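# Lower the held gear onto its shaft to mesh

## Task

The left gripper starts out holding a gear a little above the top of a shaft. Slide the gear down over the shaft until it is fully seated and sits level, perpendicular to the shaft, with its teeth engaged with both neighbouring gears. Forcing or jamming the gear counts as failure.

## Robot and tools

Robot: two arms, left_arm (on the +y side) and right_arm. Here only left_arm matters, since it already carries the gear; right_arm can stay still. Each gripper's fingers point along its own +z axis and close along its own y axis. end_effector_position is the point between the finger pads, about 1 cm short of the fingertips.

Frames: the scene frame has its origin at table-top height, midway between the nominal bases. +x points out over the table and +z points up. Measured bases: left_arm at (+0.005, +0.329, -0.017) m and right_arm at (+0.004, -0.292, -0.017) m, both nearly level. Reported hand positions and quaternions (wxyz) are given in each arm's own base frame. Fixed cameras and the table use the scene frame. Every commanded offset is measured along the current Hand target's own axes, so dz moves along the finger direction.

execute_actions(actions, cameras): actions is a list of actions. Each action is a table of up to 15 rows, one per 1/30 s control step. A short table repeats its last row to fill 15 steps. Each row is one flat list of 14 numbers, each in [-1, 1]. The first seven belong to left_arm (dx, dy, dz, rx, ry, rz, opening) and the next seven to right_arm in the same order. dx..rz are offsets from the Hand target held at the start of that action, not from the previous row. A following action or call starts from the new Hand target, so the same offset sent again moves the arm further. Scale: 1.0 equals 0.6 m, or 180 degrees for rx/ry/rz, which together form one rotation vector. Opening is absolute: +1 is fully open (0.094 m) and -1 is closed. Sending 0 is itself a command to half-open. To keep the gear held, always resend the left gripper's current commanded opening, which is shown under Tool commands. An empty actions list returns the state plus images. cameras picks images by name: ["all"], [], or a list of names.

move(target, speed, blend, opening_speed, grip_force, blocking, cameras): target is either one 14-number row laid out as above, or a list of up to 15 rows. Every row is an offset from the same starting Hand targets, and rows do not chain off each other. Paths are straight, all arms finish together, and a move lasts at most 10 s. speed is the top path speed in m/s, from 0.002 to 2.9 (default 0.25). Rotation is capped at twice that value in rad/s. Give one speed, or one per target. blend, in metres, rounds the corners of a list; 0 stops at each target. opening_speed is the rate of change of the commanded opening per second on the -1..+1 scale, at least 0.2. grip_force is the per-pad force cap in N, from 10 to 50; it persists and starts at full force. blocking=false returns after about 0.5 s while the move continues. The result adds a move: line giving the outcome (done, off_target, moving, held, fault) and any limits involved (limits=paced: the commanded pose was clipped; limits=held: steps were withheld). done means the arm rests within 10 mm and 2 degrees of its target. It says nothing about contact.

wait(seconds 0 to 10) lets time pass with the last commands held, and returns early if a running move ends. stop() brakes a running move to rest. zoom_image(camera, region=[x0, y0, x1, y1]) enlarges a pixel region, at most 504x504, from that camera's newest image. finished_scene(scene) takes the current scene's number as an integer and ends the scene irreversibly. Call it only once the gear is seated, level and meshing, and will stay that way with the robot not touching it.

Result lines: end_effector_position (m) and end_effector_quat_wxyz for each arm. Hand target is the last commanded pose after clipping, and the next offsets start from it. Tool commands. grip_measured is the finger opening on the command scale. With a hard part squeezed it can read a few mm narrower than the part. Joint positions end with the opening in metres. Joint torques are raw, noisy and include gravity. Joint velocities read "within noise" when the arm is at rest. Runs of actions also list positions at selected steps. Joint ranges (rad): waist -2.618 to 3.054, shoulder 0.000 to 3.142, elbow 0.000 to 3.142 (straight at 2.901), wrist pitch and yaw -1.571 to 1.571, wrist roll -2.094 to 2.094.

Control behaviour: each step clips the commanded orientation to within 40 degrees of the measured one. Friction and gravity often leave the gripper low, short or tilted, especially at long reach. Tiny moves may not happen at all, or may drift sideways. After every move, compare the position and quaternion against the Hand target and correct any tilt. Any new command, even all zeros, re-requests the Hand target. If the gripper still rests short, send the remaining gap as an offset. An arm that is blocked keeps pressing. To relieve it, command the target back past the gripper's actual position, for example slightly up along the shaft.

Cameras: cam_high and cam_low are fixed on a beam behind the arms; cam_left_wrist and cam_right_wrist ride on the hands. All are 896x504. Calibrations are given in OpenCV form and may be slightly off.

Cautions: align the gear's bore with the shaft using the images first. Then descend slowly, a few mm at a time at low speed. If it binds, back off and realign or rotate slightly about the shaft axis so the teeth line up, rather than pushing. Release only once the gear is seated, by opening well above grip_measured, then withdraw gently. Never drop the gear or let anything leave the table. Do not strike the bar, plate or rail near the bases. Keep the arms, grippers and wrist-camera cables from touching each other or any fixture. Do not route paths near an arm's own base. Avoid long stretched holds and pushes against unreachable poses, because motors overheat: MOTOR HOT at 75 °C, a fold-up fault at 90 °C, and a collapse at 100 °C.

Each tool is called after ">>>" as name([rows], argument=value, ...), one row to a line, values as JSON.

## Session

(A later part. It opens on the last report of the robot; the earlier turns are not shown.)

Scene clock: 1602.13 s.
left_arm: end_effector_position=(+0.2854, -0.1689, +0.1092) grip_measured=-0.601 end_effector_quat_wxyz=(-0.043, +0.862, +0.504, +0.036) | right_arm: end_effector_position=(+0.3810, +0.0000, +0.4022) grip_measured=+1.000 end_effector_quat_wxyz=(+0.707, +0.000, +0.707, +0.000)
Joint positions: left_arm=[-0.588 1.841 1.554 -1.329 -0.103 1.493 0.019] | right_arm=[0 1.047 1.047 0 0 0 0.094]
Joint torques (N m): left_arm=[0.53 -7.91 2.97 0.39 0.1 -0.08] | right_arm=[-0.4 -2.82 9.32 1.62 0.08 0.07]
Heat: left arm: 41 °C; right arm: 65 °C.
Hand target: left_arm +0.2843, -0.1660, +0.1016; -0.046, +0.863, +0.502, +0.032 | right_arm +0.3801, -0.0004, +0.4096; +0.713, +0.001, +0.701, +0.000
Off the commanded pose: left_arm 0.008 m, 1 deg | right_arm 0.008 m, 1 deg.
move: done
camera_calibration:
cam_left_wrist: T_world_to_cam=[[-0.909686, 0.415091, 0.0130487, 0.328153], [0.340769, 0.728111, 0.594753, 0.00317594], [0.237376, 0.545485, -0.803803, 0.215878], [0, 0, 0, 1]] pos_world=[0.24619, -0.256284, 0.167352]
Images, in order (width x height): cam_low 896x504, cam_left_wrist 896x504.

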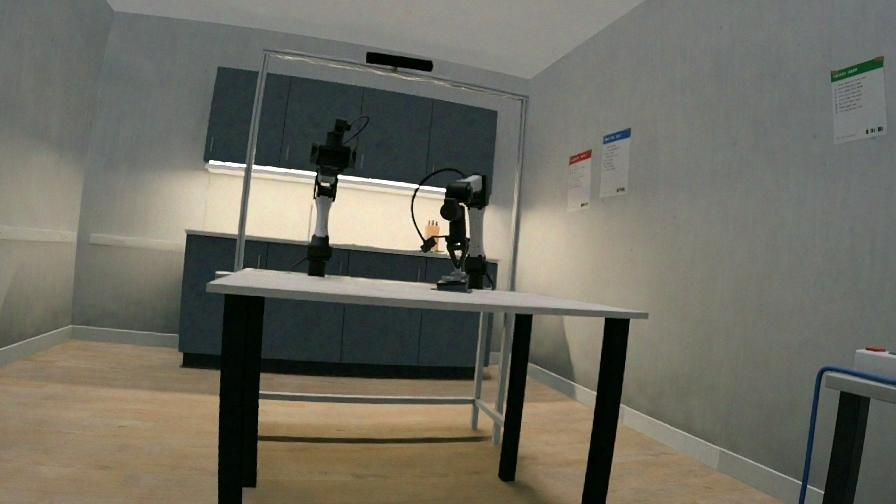

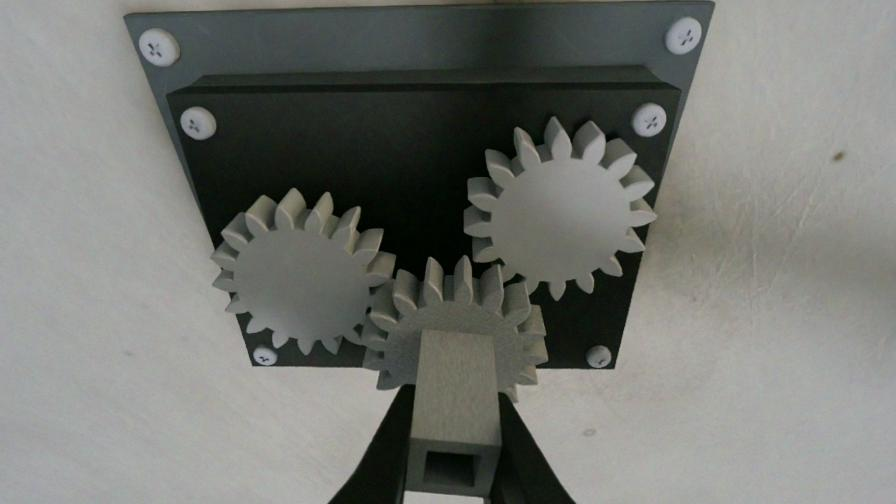

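>>> move([
  [0,0,-0.028,0,0,0,-1,0,0,0,0,0,0,1],
  [0,0,-0.028,0,0,-0.006,-1,0,0,0,0,0,0,1],
  [0,0,0.001,0,0,-0.006,-1,0,0,0,0,0,0,1],
], speed=0.06)

>>> move([
  [0,0,-0.029,0,0,0,-1,0,0,0,0,0,0,1],
  [0,0,-0.029,0,0,-0.004,-1,0,0,0,0,0,0,1],
  [0,0,0.001,0,0,-0.004,-1,0,0,0,0,0,0,1],
], speed=0.06, cameras=["cam_left_wrist"])

>>> zoom_image(camera="cam_left_wrist", region=[475, 240, 545, 310])

>>> zoom_image(camera="cam_left_wrist", region=[355, 250, 415, 330])

Scene clock: 1624.87 s.
left_arm: end_effector_position=(+0.2852, -0.1690, +0.1091) grip_measured=-0.601 end_effector_quat_wxyz=(-0.042, +0.860, +0.507, +0.035) | right_arm: end_effector_position=(+0.3810, +0.0000, +0.4022) grip_measured=+1.000 end_effector_quat_wxyz=(+0.707, +0.000, +0.707, +0.000)
Joint positions: left_arm=[-0.588 1.841 1.553 -1.329 -0.101 1.487 0.019] | right_arm=[0 1.047 1.047 0 0 0 0.094]
Joint torques (N m): left_arm=[0.53 -7.92 2.91 0.42 0.05 -0.17] | right_arm=[-0.36 -2.76 9.28 1.63 0.06 0.08]
Heat: left arm: 42 °C; right arm: 65 °C.
Hand target: left_arm +0.2843, -0.1659, +0.1009; -0.046, +0.858, +0.510, +0.032 | right_arm +0.3801, -0.0004, +0.4096; +0.713, +0.001, +0.701, +0.000
Off the commanded pose: left_arm 0.009 m, 1 deg | right_arm 0.008 m, 1 deg.
move: done

Scene clock: 1626.47 s.
left_arm: end_effector_position=(+0.2849, -0.1689, +0.1090) grip_measured=-0.601 end_effector_quat_wxyz=(-0.042, +0.857, +0.512, +0.035) | right_arm: end_effector_position=(+0.3810, +0.0000, +0.4022) grip_measured=+1.000 end_effector_quat_wxyz=(+0.707, +0.000, +0.707, +0.000)
Joint positions: left_arm=[-0.588 1.839 1.551 -1.328 -0.1 1.474 0.019] | right_arm=[0 1.047 1.047 0 0 0 0.094]
Joint torques (N m): left_arm=[0.5 -7.75 2.92 0.43 0.06 -0.18] | right_arm=[-0.34 -2.84 9.31 1.64 0.05 0.06]
Heat: left arm: 42 °C; right arm: 65 °C.
Hand target: left_arm +0.2843, -0.1658, +0.1003; -0.046, +0.855, +0.516, +0.033 | right_arm +0.3801, -0.0004, +0.4096; +0.713, +0.001, +0.701, +0.000
Off the commanded pose: left_arm 0.009 m, 1 deg | right_arm 0.008 m, 1 deg.
move: done
camera_calibration:
cam_left_wrist: T_world_to_cam=[[-0.917621, 0.39731, 0.0108084, 0.327225], [0.325889, 0.736546, 0.592703, 0.00929414], [0.227526, 0.547399, -0.805349, 0.219152], [0, 0, 0, 1]] pos_world=[0.247377, -0.256819, 0.167449]
Images, in order (width x height): cam_left_wrist 896x504.

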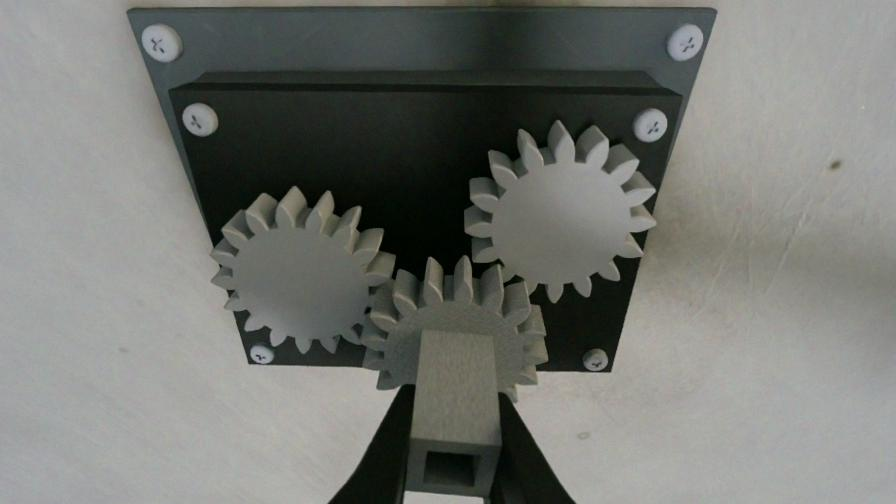

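Scaled by 7.200 from the camera's 896x504 image, which has a finer 1280x720 frame.

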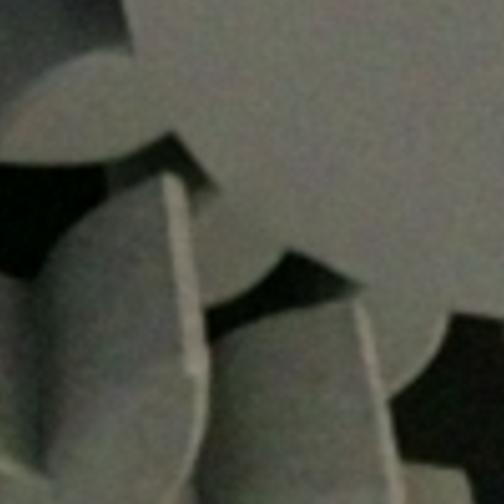

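Scaled by 6.300 from the camera's 896x504 image, which has a finer 1280x720 frame.

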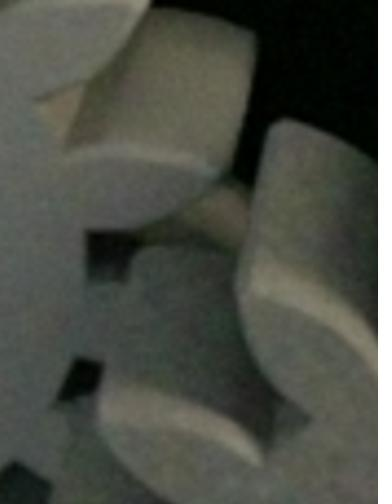

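>>> zoom_image(camera="cam_left_wrist", region=[460, 115, 560, 215])

>>> zoom_image(camera="cam_left_wrist", region=[560, 215, 660, 315])

>>> zoom_image(camera="cam_left_wrist", region=[205, 260, 305, 360])

>>> zoom_image(camera="cam_left_wrist", region=[305, 175, 405, 275])

>>> zoom_image(camera="cam_left_wrist", region=[395, 240, 475, 320])

>>> zoom_image(camera="cam_left_wrist", region=[475, 250, 555, 410])

>>> zoom_image(camera="cam_left_wrist", region=[350, 270, 430, 400])

Scaled by 5.040 from the camera's 896x504 image, which has a finer 1280x720 frame.

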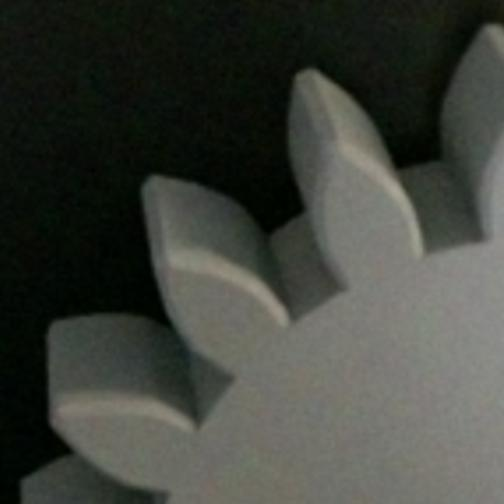

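Scaled by 5.040 from the camera's 896x504 image, which has a finer 1280x720 frame.

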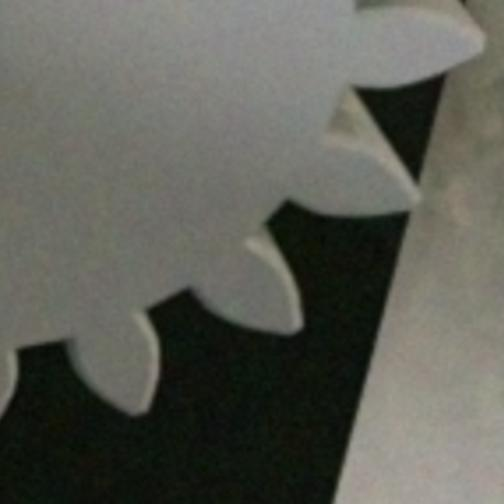

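Scaled by 5.040 from the camera's 896x504 image, which has a finer 1280x720 frame.

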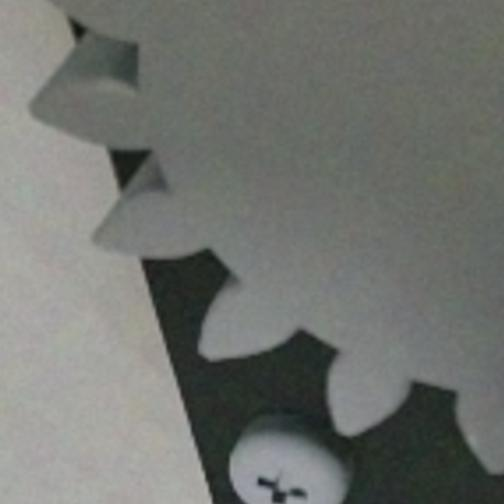

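Scaled by 5.040 from the camera's 896x504 image, which has a finer 1280x720 frame.

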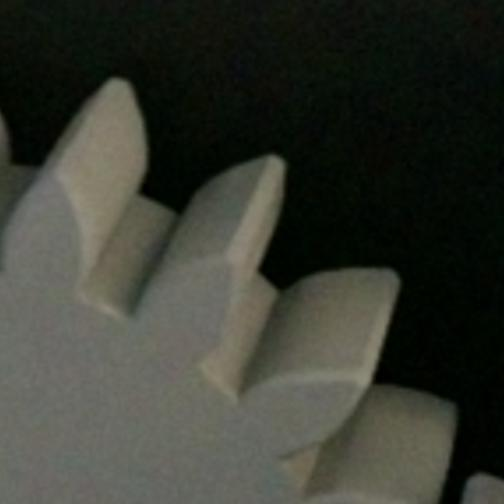

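Scaled by 6.300 from the camera's 896x504 image, which has a finer 1280x720 frame.

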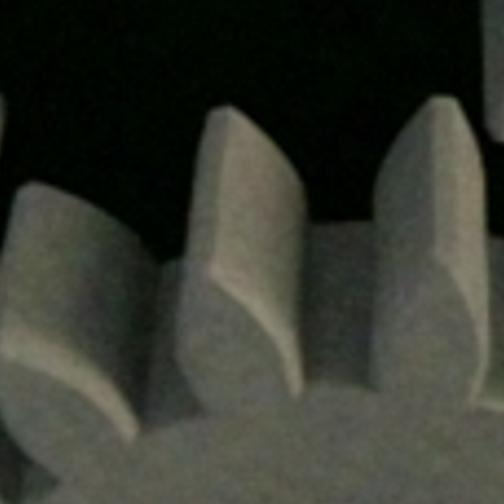

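Scaled by 3.150 from the camera's 896x504 image, which has a finer 1280x720 frame.

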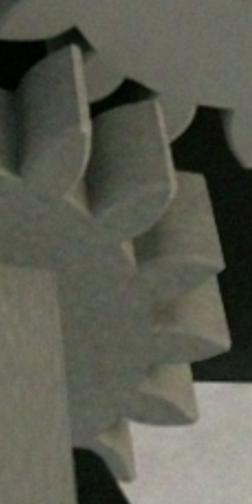

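Scaled by 3.877 from the camera's 896x504 image, which has a finer 1280x720 frame.

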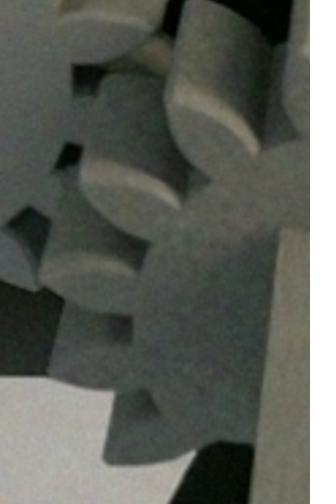

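>>> move([
  [0,0,-0.03,0,0,0.006,-1,0,0,0,0,0,0,1],
  [0,0,0.001,0,0,0.006,-1,0,0,0,0,0,0,1],
  [0,0,-0.03,0,0,0.012,-1,0,0,0,0,0,0,1],
  [0,0,0.001,0,0,0.012,-1,0,0,0,0,0,0,1],
  [0,0,-0.03,0,0,0.018,-1,0,0,0,0,0,0,1],
  [0,0,0.001,0,0,0.018,-1,0,0,0,0,0,0,1],
  [0,0,-0.03,0,0,0.024,-1,0,0,0,0,0,0,1],
  [0,0,0.001,0,0,0.024,-1,0,0,0,0,0,0,1],
], speed=0.1)

>>> move([
  [0,0,-0.03,0,0,0.006,-1,0,0,0,0,0,0,1],
  [0,0,0.001,0,0,0.006,-1,0,0,0,0,0,0,1],
  [0,0,-0.03,0,0,0.012,-1,0,0,0,0,0,0,1],
  [0,0,0.001,0,0,0.012,-1,0,0,0,0,0,0,1],
  [0,0,-0.03,0,0,0.018,-1,0,0,0,0,0,0,1],
  [0,0,0.001,0,0,0.018,-1,0,0,0,0,0,0,1],
  [0,0,-0.03,0,0,0.024,-1,0,0,0,0,0,0,1],
  [0,0,0.001,0,0,0.024,-1,0,0,0,0,0,0,1],
], speed=0.1, cameras=["cam_left_wrist"])

>>> zoom_image(camera="cam_left_wrist", region=[340, 210, 580, 350])

Scene clock: 1755.67 s.
left_arm: end_effector_position=(+0.2846, -0.1687, +0.1090) grip_measured=-0.601 end_effector_quat_wxyz=(-0.042, +0.873, +0.485, +0.034) | right_arm: end_effector_position=(+0.3810, +0.0000, +0.4022) grip_measured=+1.000 end_effector_quat_wxyz=(+0.707, +0.000, +0.707, +0.000)
Joint positions: left_arm=[-0.587 1.837 1.548 -1.326 -0.099 1.537 0.019] | right_arm=[0 1.047 1.047 0 0 0 0.094]
Joint torques (N m): left_arm=[0.5 -7.56 2.96 0.42 0.03 -0.05] | right_arm=[-0.31 -2.84 9.28 1.62 0.04 0.06]
Heat: left arm: 40 °C; right arm: 65 °C.
Hand target: left_arm +0.2842, -0.1657, +0.0997; -0.047, +0.874, +0.483, +0.031 | right_arm +0.3801, -0.0004, +0.4096; +0.713, +0.001, +0.701, +0.000
Off the commanded pose: left_arm 0.010 m, 1 deg | right_arm 0.008 m, 1 deg.
move: done

Scene clock: 1759.57 s.
left_arm: end_effector_position=(+0.2848, -0.1687, +0.1090) grip_measured=-0.601 end_effector_quat_wxyz=(-0.043, +0.890, +0.452, +0.033) | right_arm: end_effector_position=(+0.3810, +0.0000, +0.4022) grip_measured=+1.000 end_effector_quat_wxyz=(+0.707, +0.000, +0.707, +0.000)
Joint positions: left_arm=[-0.587 1.836 1.547 -1.325 -0.099 1.613 0.019] | right_arm=[0 1.047 1.047 0 0 0 0.094]
Joint torques (N m): left_arm=[0.47 -7.46 2.82 0.42 0.05 -0.08] | right_arm=[-0.29 -2.81 9.31 1.62 0.06 0.06]
Heat: left arm: 40 °C; right arm: 65 °C.
Hand target: left_arm +0.2843, -0.1657, +0.0991; -0.048, +0.891, +0.450, +0.029 | right_arm +0.3801, -0.0004, +0.4096; +0.713, +0.001, +0.701, +0.000
Off the commanded pose: left_arm 0.010 m, 1 deg | right_arm 0.008 m, 1 deg.
move: done
camera_calibration:
cam_left_wrist: T_world_to_cam=[[-0.854797, 0.518454, 0.0229578, 0.328218], [0.430903, 0.684405, 0.588144, -0.0289823], [0.289213, 0.512636, -0.80843, 0.195891], [0, 0, 0, 1]] pos_world=[0.236394, -0.250751, 0.167875]
Images, in order (width x height): cam_left_wrist 896x504.

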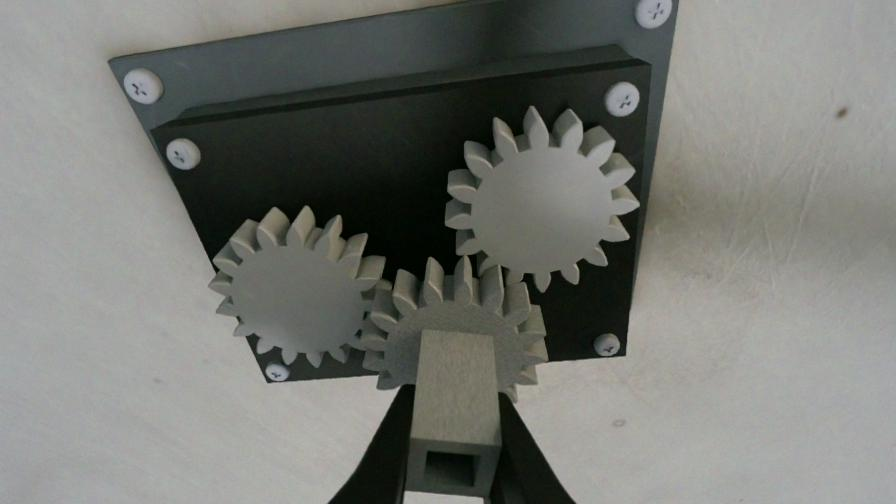

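Scaled by 2.100 from the camera's 896x504 image, which has a finer 1280x720 frame.

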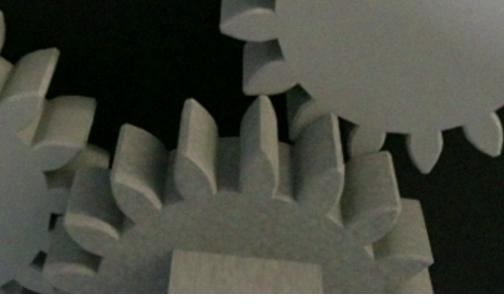

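>>> move([
  [0,0,-0.03,0,0,0,-1,0,0,0,0,0,0,1],
  [0,0,-0.03,-0.016,0,-0.045,-1,0,0,0,0,0,0,1],
  [0,0,-0.008,-0.016,0,-0.045,-1,0,0,0,0,0,0,1],
], speed=0.08, cameras=["cam_left_wrist"])

>>> move(target=[0,0,0,0,0,0.034,-1,0,0,0,0,0,0,1], speed=0.05, cameras=["cam_left_wrist"])

Scene clock: 1828.83 s.
left_arm: end_effector_position=(+0.2846, -0.1685, +0.1098) grip_measured=-0.601 end_effector_quat_wxyz=(-0.023, +0.860, +0.507, +0.044) | right_arm: end_effector_position=(+0.3810, +0.0000, +0.4022) grip_measured=+1.000 end_effector_quat_wxyz=(+0.707, +0.000, +0.707, +0.000)
Joint positions: left_arm=[-0.587 1.797 1.502 -1.28 -0.099 1.489 0.019] | right_arm=[0 1.047 1.047 0 0 0 0.094]
Joint torques (N m): left_arm=[0.34 -7.99 3.19 0.5 0.04 -0.2] | right_arm=[-0.36 -2.78 9.31 1.63 0.08 0.06]
Heat: left arm: 43 °C; right arm: 65 °C.
Hand target: left_arm +0.2842, -0.1662, +0.1039; -0.024, +0.858, +0.511, +0.044 | right_arm +0.3801, -0.0004, +0.4096; +0.713, +0.001, +0.701, +0.000
Off the commanded pose: left_arm 0.006 m, 0 deg | right_arm 0.008 m, 1 deg.
move: done
camera_calibration:
cam_left_wrist: T_world_to_cam=[[-0.911656, 0.409961, -0.0285573, 0.331481], [0.316986, 0.745723, 0.586019, 0.0135176], [0.261541, 0.525195, -0.809794, 0.206747], [0, 0, 0, 1]] pos_world=[0.243839, -0.254557, 0.168967]
Images, in order (width x height): cam_left_wrist 896x504.

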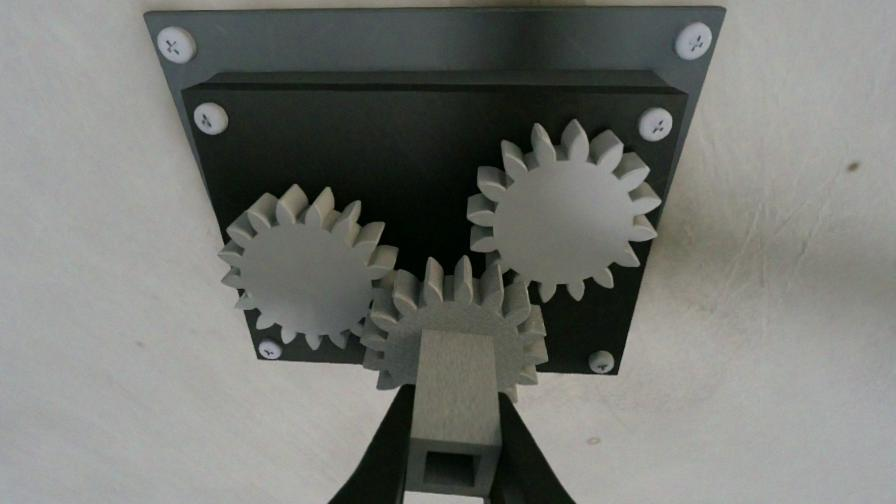

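Scene clock: 1830.40 s.
left_arm: end_effector_position=(+0.2845, -0.1686, +0.1098) grip_measured=-0.601 end_effector_quat_wxyz=(-0.025, +0.882, +0.469, +0.043) | right_arm: end_effector_position=(+0.3810, +0.0000, +0.4022) grip_measured=+1.000 end_effector_quat_wxyz=(+0.707, +0.000, +0.707, +0.000)
Joint positions: left_arm=[-0.587 1.797 1.502 -1.28 -0.099 1.577 0.019] | right_arm=[0 1.047 1.047 0 0 0 0.094]
Joint torques (N m): left_arm=[0.32 -7.98 3.23 0.49 0.03 -0.01] | right_arm=[-0.27 -2.8 9.32 1.63 0.06 0.06]
Heat: left arm: 43 °C; right arm: 65 °C.
Hand target: left_arm +0.2842, -0.1662, +0.1039; -0.026, +0.884, +0.464, +0.042 | right_arm +0.3801, -0.0004, +0.4096; +0.713, +0.001, +0.701, +0.000
Off the commanded pose: left_arm 0.006 m, 1 deg | right_arm 0.008 m, 1 deg.
move: done
camera_calibration:
cam_left_wrist: T_world_to_cam=[[-0.872423, 0.488351, -0.0197777, 0.332598], [0.38548, 0.712397, 0.586426, -0.0115632], [0.300471, 0.503988, -0.809761, 0.192065], [0, 0, 0, 1]] pos_world=[0.236913, -0.250986, 0.168886]
Images, in order (width x height): cam_left_wrist 896x504.

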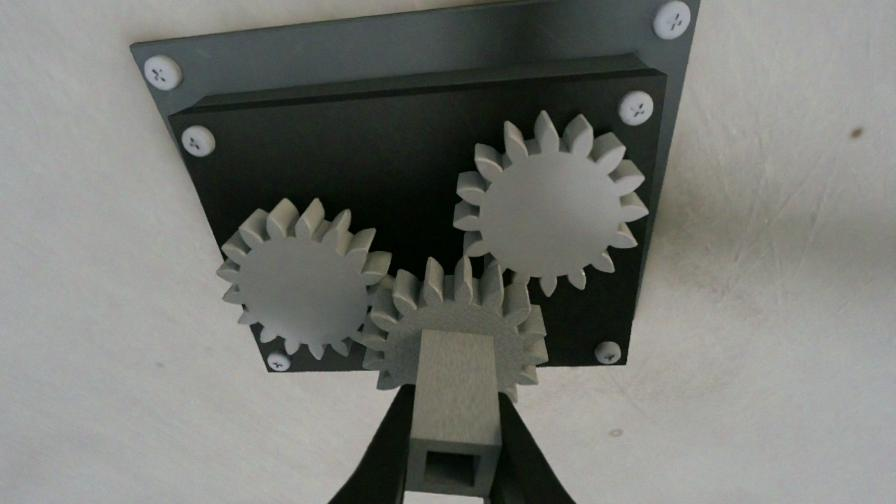

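>>> move([
  [0,0,-0.022,0,0,0,-1,0,0,0,0,0,0,1],
  [0,0,-0.022,0.016,0,0,-1,0,0,0,0,0,0,1],
], speed=0.08, cameras=["cam_left_wrist"])

>>> zoom_image(camera="cam_left_wrist", region=[450, 100, 550, 200])

>>> zoom_image(camera="cam_left_wrist", region=[550, 200, 650, 300])

>>> zoom_image(camera="cam_left_wrist", region=[200, 265, 300, 365])

>>> zoom_image(camera="cam_left_wrist", region=[300, 180, 400, 280])

Scene clock: 1848.30 s.
left_arm: end_effector_position=(+0.2843, -0.1685, +0.1119) grip_measured=-0.601 end_effector_quat_wxyz=(-0.043, +0.882, +0.468, +0.033) | right_arm: end_effector_position=(+0.3810, +0.0000, +0.4022) grip_measured=+1.000 end_effector_quat_wxyz=(+0.707, +0.000, +0.707, +0.000)
Joint positions: left_arm=[-0.587 1.835 1.557 -1.337 -0.098 1.578 0.019] | right_arm=[0 1.047 1.047 0 0 0 0.094]
Joint torques (N m): left_arm=[-0.05 -7.61 7.35 -0.08 0.03 -0.12] | right_arm=[-0.42 -2.77 9.29 1.62 0.08 0.08]
Heat: left arm: 43 °C; right arm: 65 °C.
Hand target: left_arm +0.2835, -0.1673, +0.1170; -0.048, +0.883, +0.465, +0.031 | right_arm +0.3801, -0.0004, +0.4096; +0.713, +0.001, +0.701, +0.000
Off the commanded pose: left_arm 0.005 m, 1 deg | right_arm 0.008 m, 1 deg.
move: done
camera_calibration:
cam_left_wrist: T_world_to_cam=[[-0.87224, 0.488627, 0.0210149, 0.327824], [0.405831, 0.699126, 0.588663, -0.0209933], [0.272945, 0.521984, -0.808105, 0.204432], [0, 0, 0, 1]] pos_world=[0.238663, -0.252217, 0.170671]
Images, in order (width x height): cam_left_wrist 896x504.

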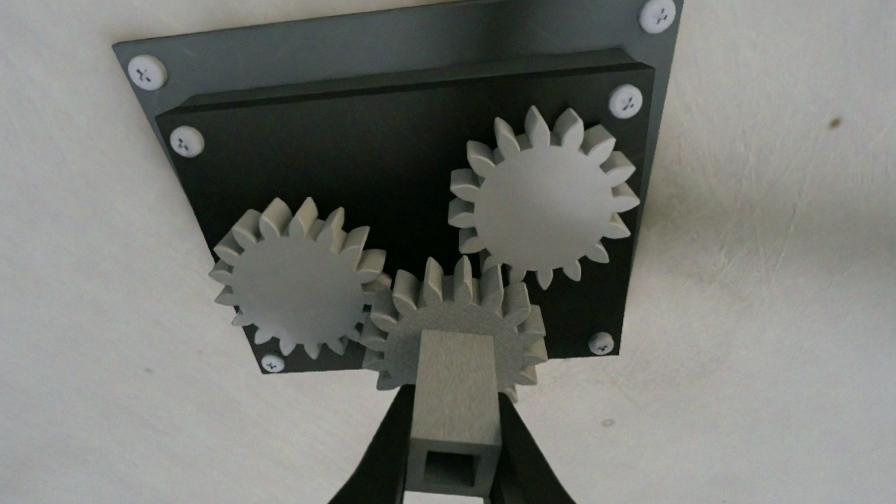

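Scaled by 5.040 from the camera's 896x504 image, which has a finer 1280x720 frame.

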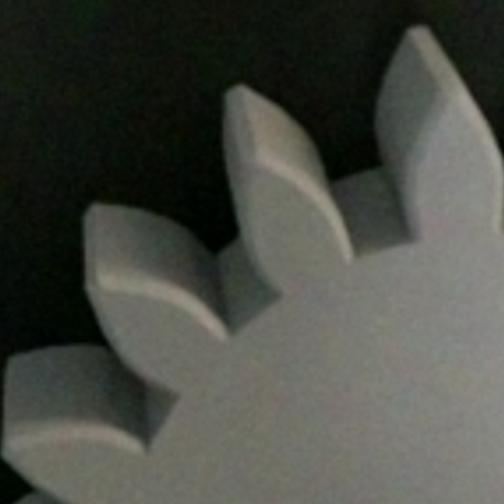

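Scaled by 5.040 from the camera's 896x504 image, which has a finer 1280x720 frame.

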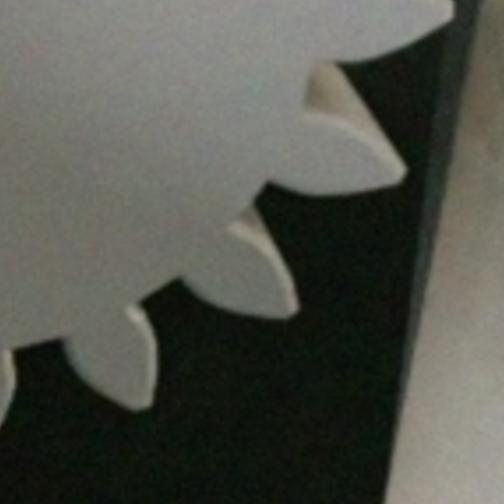

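Scaled by 5.040 from the camera's 896x504 image, which has a finer 1280x720 frame.

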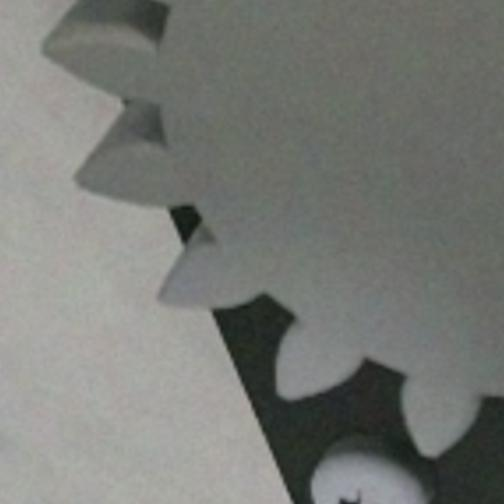

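Scaled by 5.040 from the camera's 896x504 image, which has a finer 1280x720 frame.

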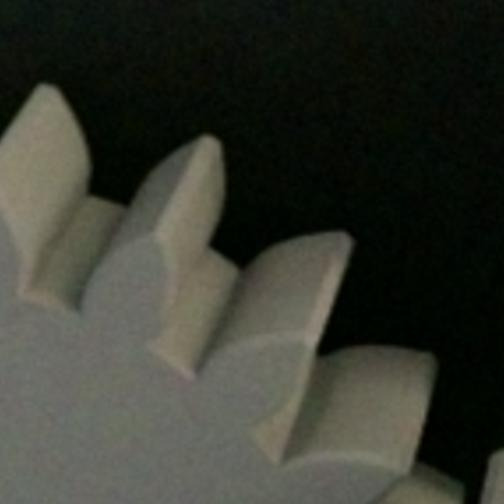

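>>> move([
  [0,0,0,-0.016,0,0.01,-1,0,0,0,0,0,0,1],
  [0,0,0.022,-0.016,0,0.01,-1,0,0,0,0,0,0,1],
  [0,0,0.022,-0.016,0,-0.05,-1,0,0,0,0,0,0,1],
], speed=0.08)

>>> move([
  [0,0,-0.022,0,0,0,-1,0,0,0,0,0,0,1],
  [0,0,-0.022,0.016,0,0.051,-1,0,0,0,0,0,0,1],
  [0,0,0.005,0.016,0,0.051,-1,0,0,0,0,0,0,1],
], speed=0.08, cameras=["cam_left_wrist"])

>>> zoom_image(camera="cam_left_wrist", region=[340, 210, 580, 350])

Scene clock: 1916.70 s.
left_arm: end_effector_position=(+0.2848, -0.1685, +0.1099) grip_measured=-0.601 end_effector_quat_wxyz=(-0.021, +0.848, +0.528, +0.045) | right_arm: end_effector_position=(+0.3810, +0.0000, +0.4022) grip_measured=+1.000 end_effector_quat_wxyz=(+0.707, +0.000, +0.707, +0.000)
Joint positions: left_arm=[-0.587 1.795 1.499 -1.276 -0.1 1.441 0.019] | right_arm=[0 1.047 1.047 0 0 0 0.094]
Joint torques (N m): left_arm=[0.17 -7.98 3.23 0.48 0 -0.22] | right_arm=[-0.28 -2.86 9.35 1.64 0.07 0.06]
Heat: left arm: 42 °C; right arm: 66 °C.
Hand target: left_arm +0.2837, -0.1658, +0.1039; -0.024, +0.845, +0.532, +0.046 | right_arm +0.3801, -0.0004, +0.4096; +0.713, +0.001, +0.701, +0.000
Off the commanded pose: left_arm 0.007 m, 1 deg | right_arm 0.008 m, 1 deg.
move: done

Scene clock: 1919.47 s.
left_arm: end_effector_position=(+0.2846, -0.1681, +0.1051) grip_measured=-0.601 end_effector_quat_wxyz=(-0.043, +0.883, +0.467, +0.034) | right_arm: end_effector_position=(+0.3810, +0.0000, +0.4022) grip_measured=+1.000 end_effector_quat_wxyz=(+0.707, +0.000, +0.707, +0.000)
Joint positions: left_arm=[-0.587 1.836 1.531 -1.31 -0.101 1.579 0.019] | right_arm=[0 1.047 1.047 0 0 0 0.094]
Joint torques (N m): left_arm=[0.38 -7.62 4.44 0.25 0.05 -0.06] | right_arm=[-0.36 -2.84 9.28 1.62 0.08 0.06]
Heat: left arm: 42 °C; right arm: 66 °C.
Hand target: left_arm +0.2840, -0.1656, +0.1009; -0.048, +0.884, +0.464, +0.031 | right_arm +0.3801, -0.0004, +0.4096; +0.713, +0.001, +0.701, +0.000
Off the commanded pose: left_arm 0.005 m, 1 deg | right_arm 0.008 m, 1 deg.
move: done
camera_calibration:
cam_left_wrist: T_world_to_cam=[[-0.871494, 0.489992, 0.0201285, 0.328222], [0.405677, 0.697255, 0.590984, -0.017935], [0.275543, 0.523205, -0.806432, 0.198003], [0, 0, 0, 1]] pos_world=[0.238761, -0.251917, 0.163668]
Images, in order (width x height): cam_left_wrist 896x504.

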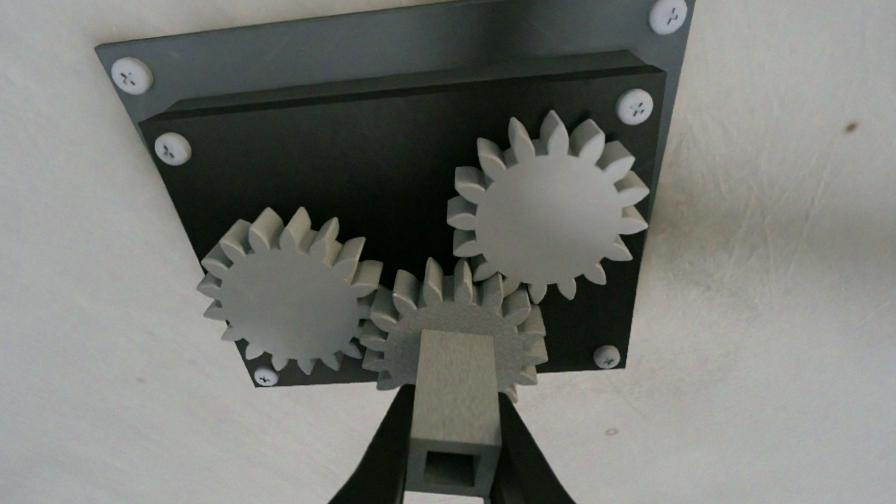

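Scaled by 2.100 from the camera's 896x504 image, which has a finer 1280x720 frame.

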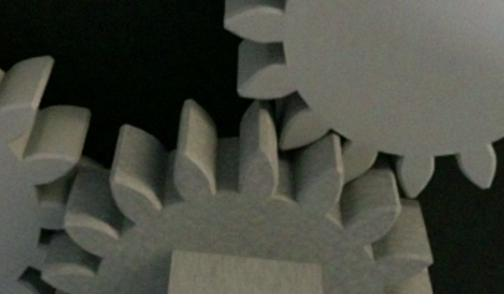

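>>> move(target=[0,0,0.013,0,0,0,-1,0,0,0,0,0,0,1], speed=0.03, cameras=["cam_left_wrist"])

>>> zoom_image(camera="cam_left_wrist", region=[340, 210, 580, 350])

Scene clock: 1926.37 s.
left_arm: end_effector_position=(+0.2848, -0.1671, +0.0981) grip_measured=-0.601 end_effector_quat_wxyz=(-0.043, +0.883, +0.467, +0.034) | right_arm: end_effector_position=(+0.3810, +0.0000, +0.4022) grip_measured=+1.000 end_effector_quat_wxyz=(+0.707, +0.000, +0.707, +0.000)
Joint positions: left_arm=[-0.584 1.836 1.503 -1.281 -0.101 1.582 0.019] | right_arm=[0 1.047 1.047 0 0 0 0.094]
Joint torques (N m): left_arm=[0.36 -7.46 4.27 0.27 0.05 -0.05] | right_arm=[-0.35 -2.8 9.31 1.61 0.06 0.07]
Heat: left arm: 43 °C; right arm: 66 °C.
Hand target: left_arm +0.2839, -0.1646, +0.0931; -0.049, +0.884, +0.464, +0.030 | right_arm +0.3801, -0.0004, +0.4096; +0.713, +0.001, +0.701, +0.000
Off the commanded pose: left_arm 0.006 m, 1 deg | right_arm 0.008 m, 1 deg.
move: done
camera_calibration:
cam_left_wrist: T_world_to_cam=[[-0.871487, 0.490025, 0.0196382, 0.328042], [0.405487, 0.69746, 0.590872, -0.014421], [0.275845, 0.5229, -0.806527, 0.191672], [0, 0, 0, 1]] pos_world=[0.23886, -0.250916, 0.156667]
Images, in order (width x height): cam_left_wrist 896x504.

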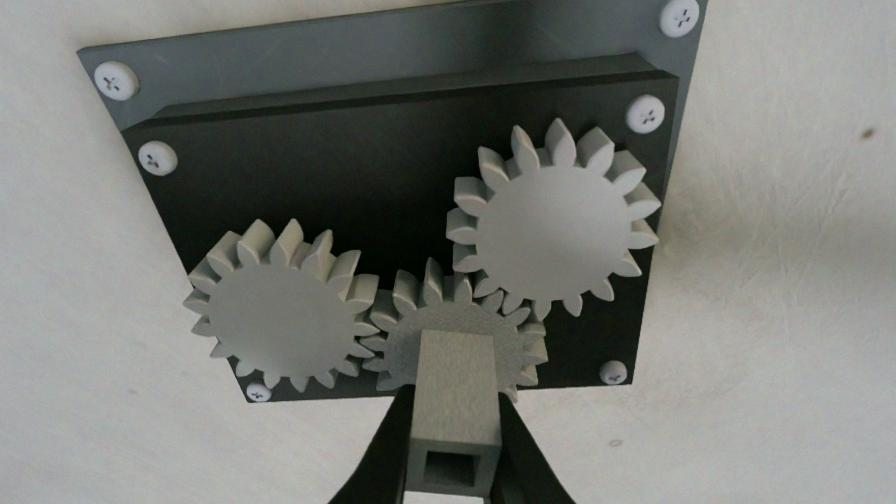

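Scaled by 2.100 from the camera's 896x504 image, which has a finer 1280x720 frame.

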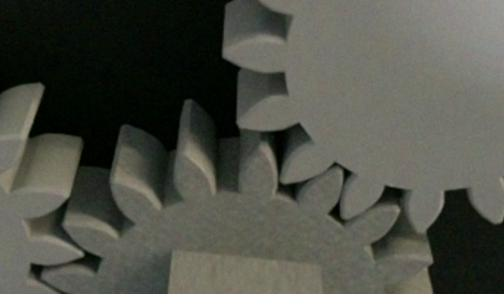

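>>> move(target=[0,0,0.005,0,0,0,-1,0,0,0,0,0,0,1], speed=0.03, cameras=["cam_left_wrist","cam_low"])

>>> zoom_image(camera="cam_low", region=[440, 262, 475, 288])

>>> zoom_image(camera="cam_left_wrist", region=[340, 230, 580, 370])

Scene clock: 1933.83 s.
left_arm: end_effector_position=(+0.2848, -0.1672, +0.0977) grip_measured=-0.601 end_effector_quat_wxyz=(-0.043, +0.883, +0.467, +0.034) | right_arm: end_effector_position=(+0.3810, +0.0000, +0.4022) grip_measured=+1.000 end_effector_quat_wxyz=(+0.707, +0.000, +0.707, +0.000)
Joint positions: left_arm=[-0.584 1.836 1.502 -1.279 -0.101 1.583 0.019] | right_arm=[0 1.047 1.047 0 0 0 0.094]
Joint torques (N m): left_arm=[0.4 -7.43 3.56 0.36 0.05 -0.05] | right_arm=[-0.35 -2.85 9.26 1.63 0.04 0.05]
Heat: left arm: 43 °C; right arm: 66 °C.
Hand target: left_arm +0.2840, -0.1644, +0.0902; -0.048, +0.884, +0.464, +0.031 | right_arm +0.3801, -0.0004, +0.4096; +0.713, +0.001, +0.701, +0.000
Off the commanded pose: left_arm 0.008 m, 1 deg | right_arm 0.008 m, 1 deg.
move: done
camera_calibration:
cam_left_wrist: T_world_to_cam=[[-0.871118, 0.490691, 0.0193739, 0.32817], [0.405877, 0.697219, 0.590889, -0.014342], [0.276436, 0.522598, -0.80652, 0.19113], [0, 0, 0, 1]] pos_world=[0.23886, -0.250915, 0.156267]
Images, in order (width x height): cam_low 896x504, cam_left_wrist 896x504.

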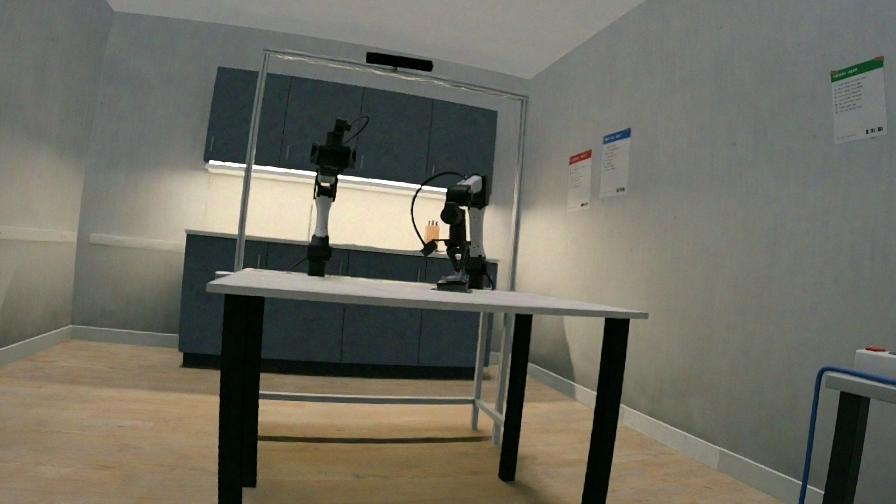

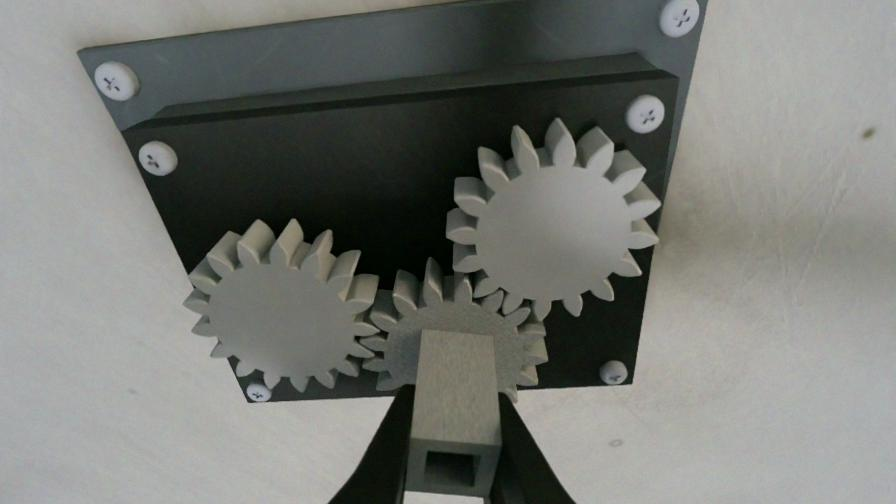

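Scaled by 14.400 from the camera's 896x504 image, which has a finer 1280x720 frame.

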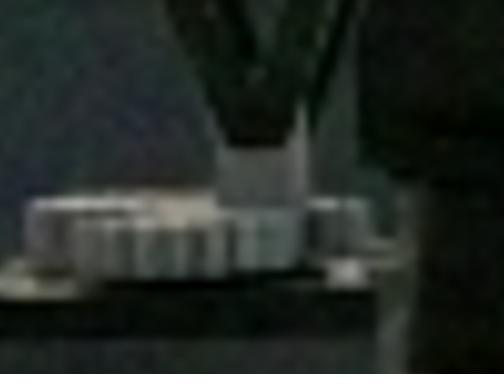

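Scaled by 2.100 from the camera's 896x504 image, which has a finer 1280x720 frame.

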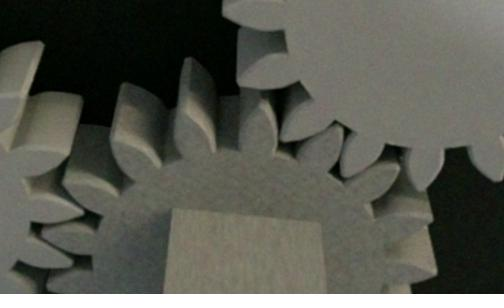

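>>> move(target=[0,0,-0.011,0,0,0,-1,0,0,0,0,0,0,1], speed=0.05)

>>> move(target=[0,0,0,0,0,0,-0.1,0,0,0,0,0,0,1], opening_speed=0.5)

>>> move(target=[0,0,-0.15,0,0,0,-0.1,0,0,0,0,0,0,1], speed=0.1, cameras=["cam_left_wrist","cam_low"])

>>> zoom_image(camera="cam_low", region=[440, 262, 475, 288])

Scene clock: 1948.90 s.
left_arm: end_effector_position=(+0.2848, -0.1672, +0.0977) grip_measured=-0.601 end_effector_quat_wxyz=(-0.043, +0.883, +0.467, +0.034) | right_arm: end_effector_position=(+0.3810, +0.0000, +0.4022) grip_measured=+1.000 end_effector_quat_wxyz=(+0.707, +0.000, +0.707, +0.000)
Joint positions: left_arm=[-0.584 1.836 1.502 -1.279 -0.101 1.583 0.019] | right_arm=[0 1.047 1.047 0 0 0 0.094]
Joint torques (N m): left_arm=[0.25 -7.54 5.48 0.13 0.06 -0.07] | right_arm=[-0.31 -2.77 9.22 1.65 0.07 0.06]
Heat: left arm: 43 °C; right arm: 66 °C.
Hand target: left_arm +0.2840, -0.1651, +0.0967; -0.048, +0.884, +0.464, +0.031 | right_arm +0.3801, -0.0004, +0.4096; +0.713, +0.001, +0.701, +0.000
Off the commanded pose: left_arm 0.002 m, 1 deg | right_arm 0.008 m, 1 deg.
move: done

Scene clock: 1950.90 s.
left_arm: end_effector_position=(+0.2848, -0.1672, +0.0973) grip_measured=-0.102 end_effector_quat_wxyz=(-0.044, +0.883, +0.467, +0.034) | right_arm: end_effector_position=(+0.3810, +0.0000, +0.4022) grip_measured=+1.000 end_effector_quat_wxyz=(+0.707, +0.000, +0.707, +0.000)
Joint positions: left_arm=[-0.584 1.837 1.502 -1.279 -0.101 1.583 0.042] | right_arm=[0 1.047 1.047 0 0 0 0.094]
Joint torques (N m): left_arm=[0.24 -7.75 5.49 0.12 0.06 -0.07] | right_arm=[-0.31 -2.84 9.32 1.6 0.06 0.06]
Heat: left arm: 43 °C; right arm: 66 °C.
Hand target: left_arm +0.2840, -0.1651, +0.0968; -0.048, +0.884, +0.464, +0.031 | right_arm +0.3801, -0.0004, +0.4096; +0.713, +0.001, +0.701, +0.000
Off the commanded pose: left_arm 0.002 m, 1 deg | right_arm 0.008 m, 1 deg.
move: done

Scene clock: 1952.37 s.
left_arm: end_effector_position=(+0.2851, -0.1747, +0.1697) grip_measured=-0.102 end_effector_quat_wxyz=(-0.038, +0.886, +0.461, +0.037) | right_arm: end_effector_position=(+0.3810, +0.0000, +0.4022) grip_measured=+1.000 end_effector_quat_wxyz=(+0.707, +0.000, +0.707, +0.000)
Joint positions: left_arm=[-0.602 1.858 1.817 -1.563 -0.101 1.577 0.042] | right_arm=[0 1.047 1.047 0 0 0 0.094]
Joint torques (N m): left_arm=[-0.4 -10.61 7.25 0.08 0.06 -0.22] | right_arm=[-0.29 -2.77 9.28 1.63 0.06 0.06]
Heat: left arm: 43 °C; right arm: 66 °C.
Hand target: left_arm +0.2831, -0.1753, +0.1861; -0.049, +0.884, +0.464, +0.030 | right_arm +0.3801, -0.0004, +0.4096; +0.713, +0.001, +0.701, +0.000
Off the commanded pose: left_arm 0.017 m, 1 deg | right_arm 0.008 m, 1 deg.
joint sent to its limit (left arm) — joint 4 (wrist pitch), lower limit. The joint targets are off in orientation, not in position.
move: off_target (left_arm)
camera_calibration:
cam_left_wrist: T_world_to_cam=[[-0.864985, 0.501719, 0.0088969, 0.332549], [0.409464, 0.695462, 0.590484, -0.0529958], [0.29007, 0.514402, -0.807001, 0.247845], [0, 0, 0, 1]] pos_world=[0.237458, -0.257482, 0.228345]
Images, in order (width x height): cam_low 896x504, cam_left_wrist 896x504.

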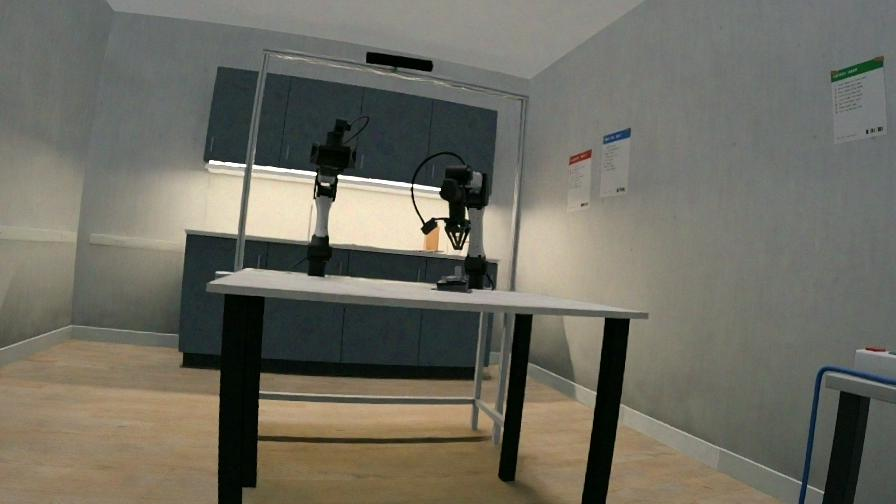

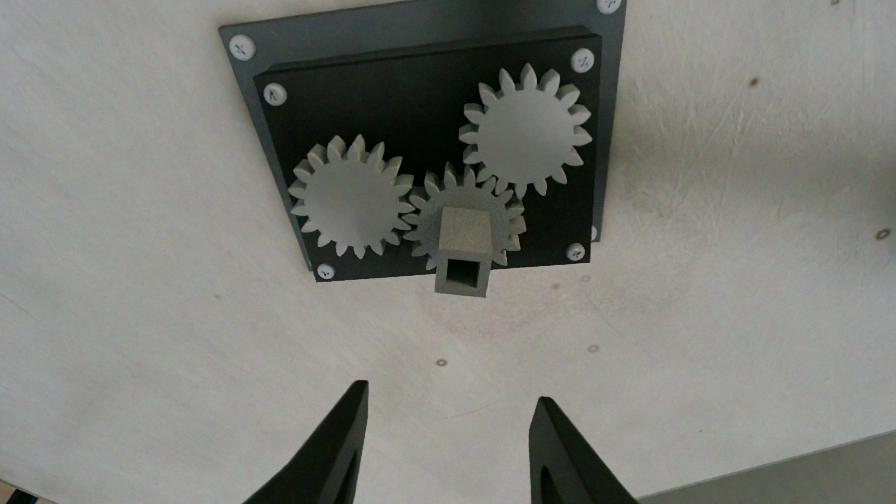

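Scaled by 14.400 from the camera's 896x504 image, which has a finer 1280x720 frame.

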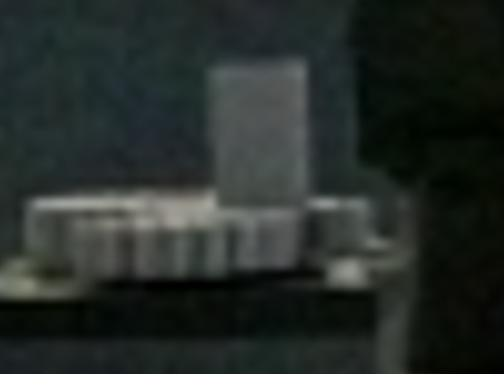

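Seated and square.

>>> finished_scene(scene=1)

The scene is finished: the task was done.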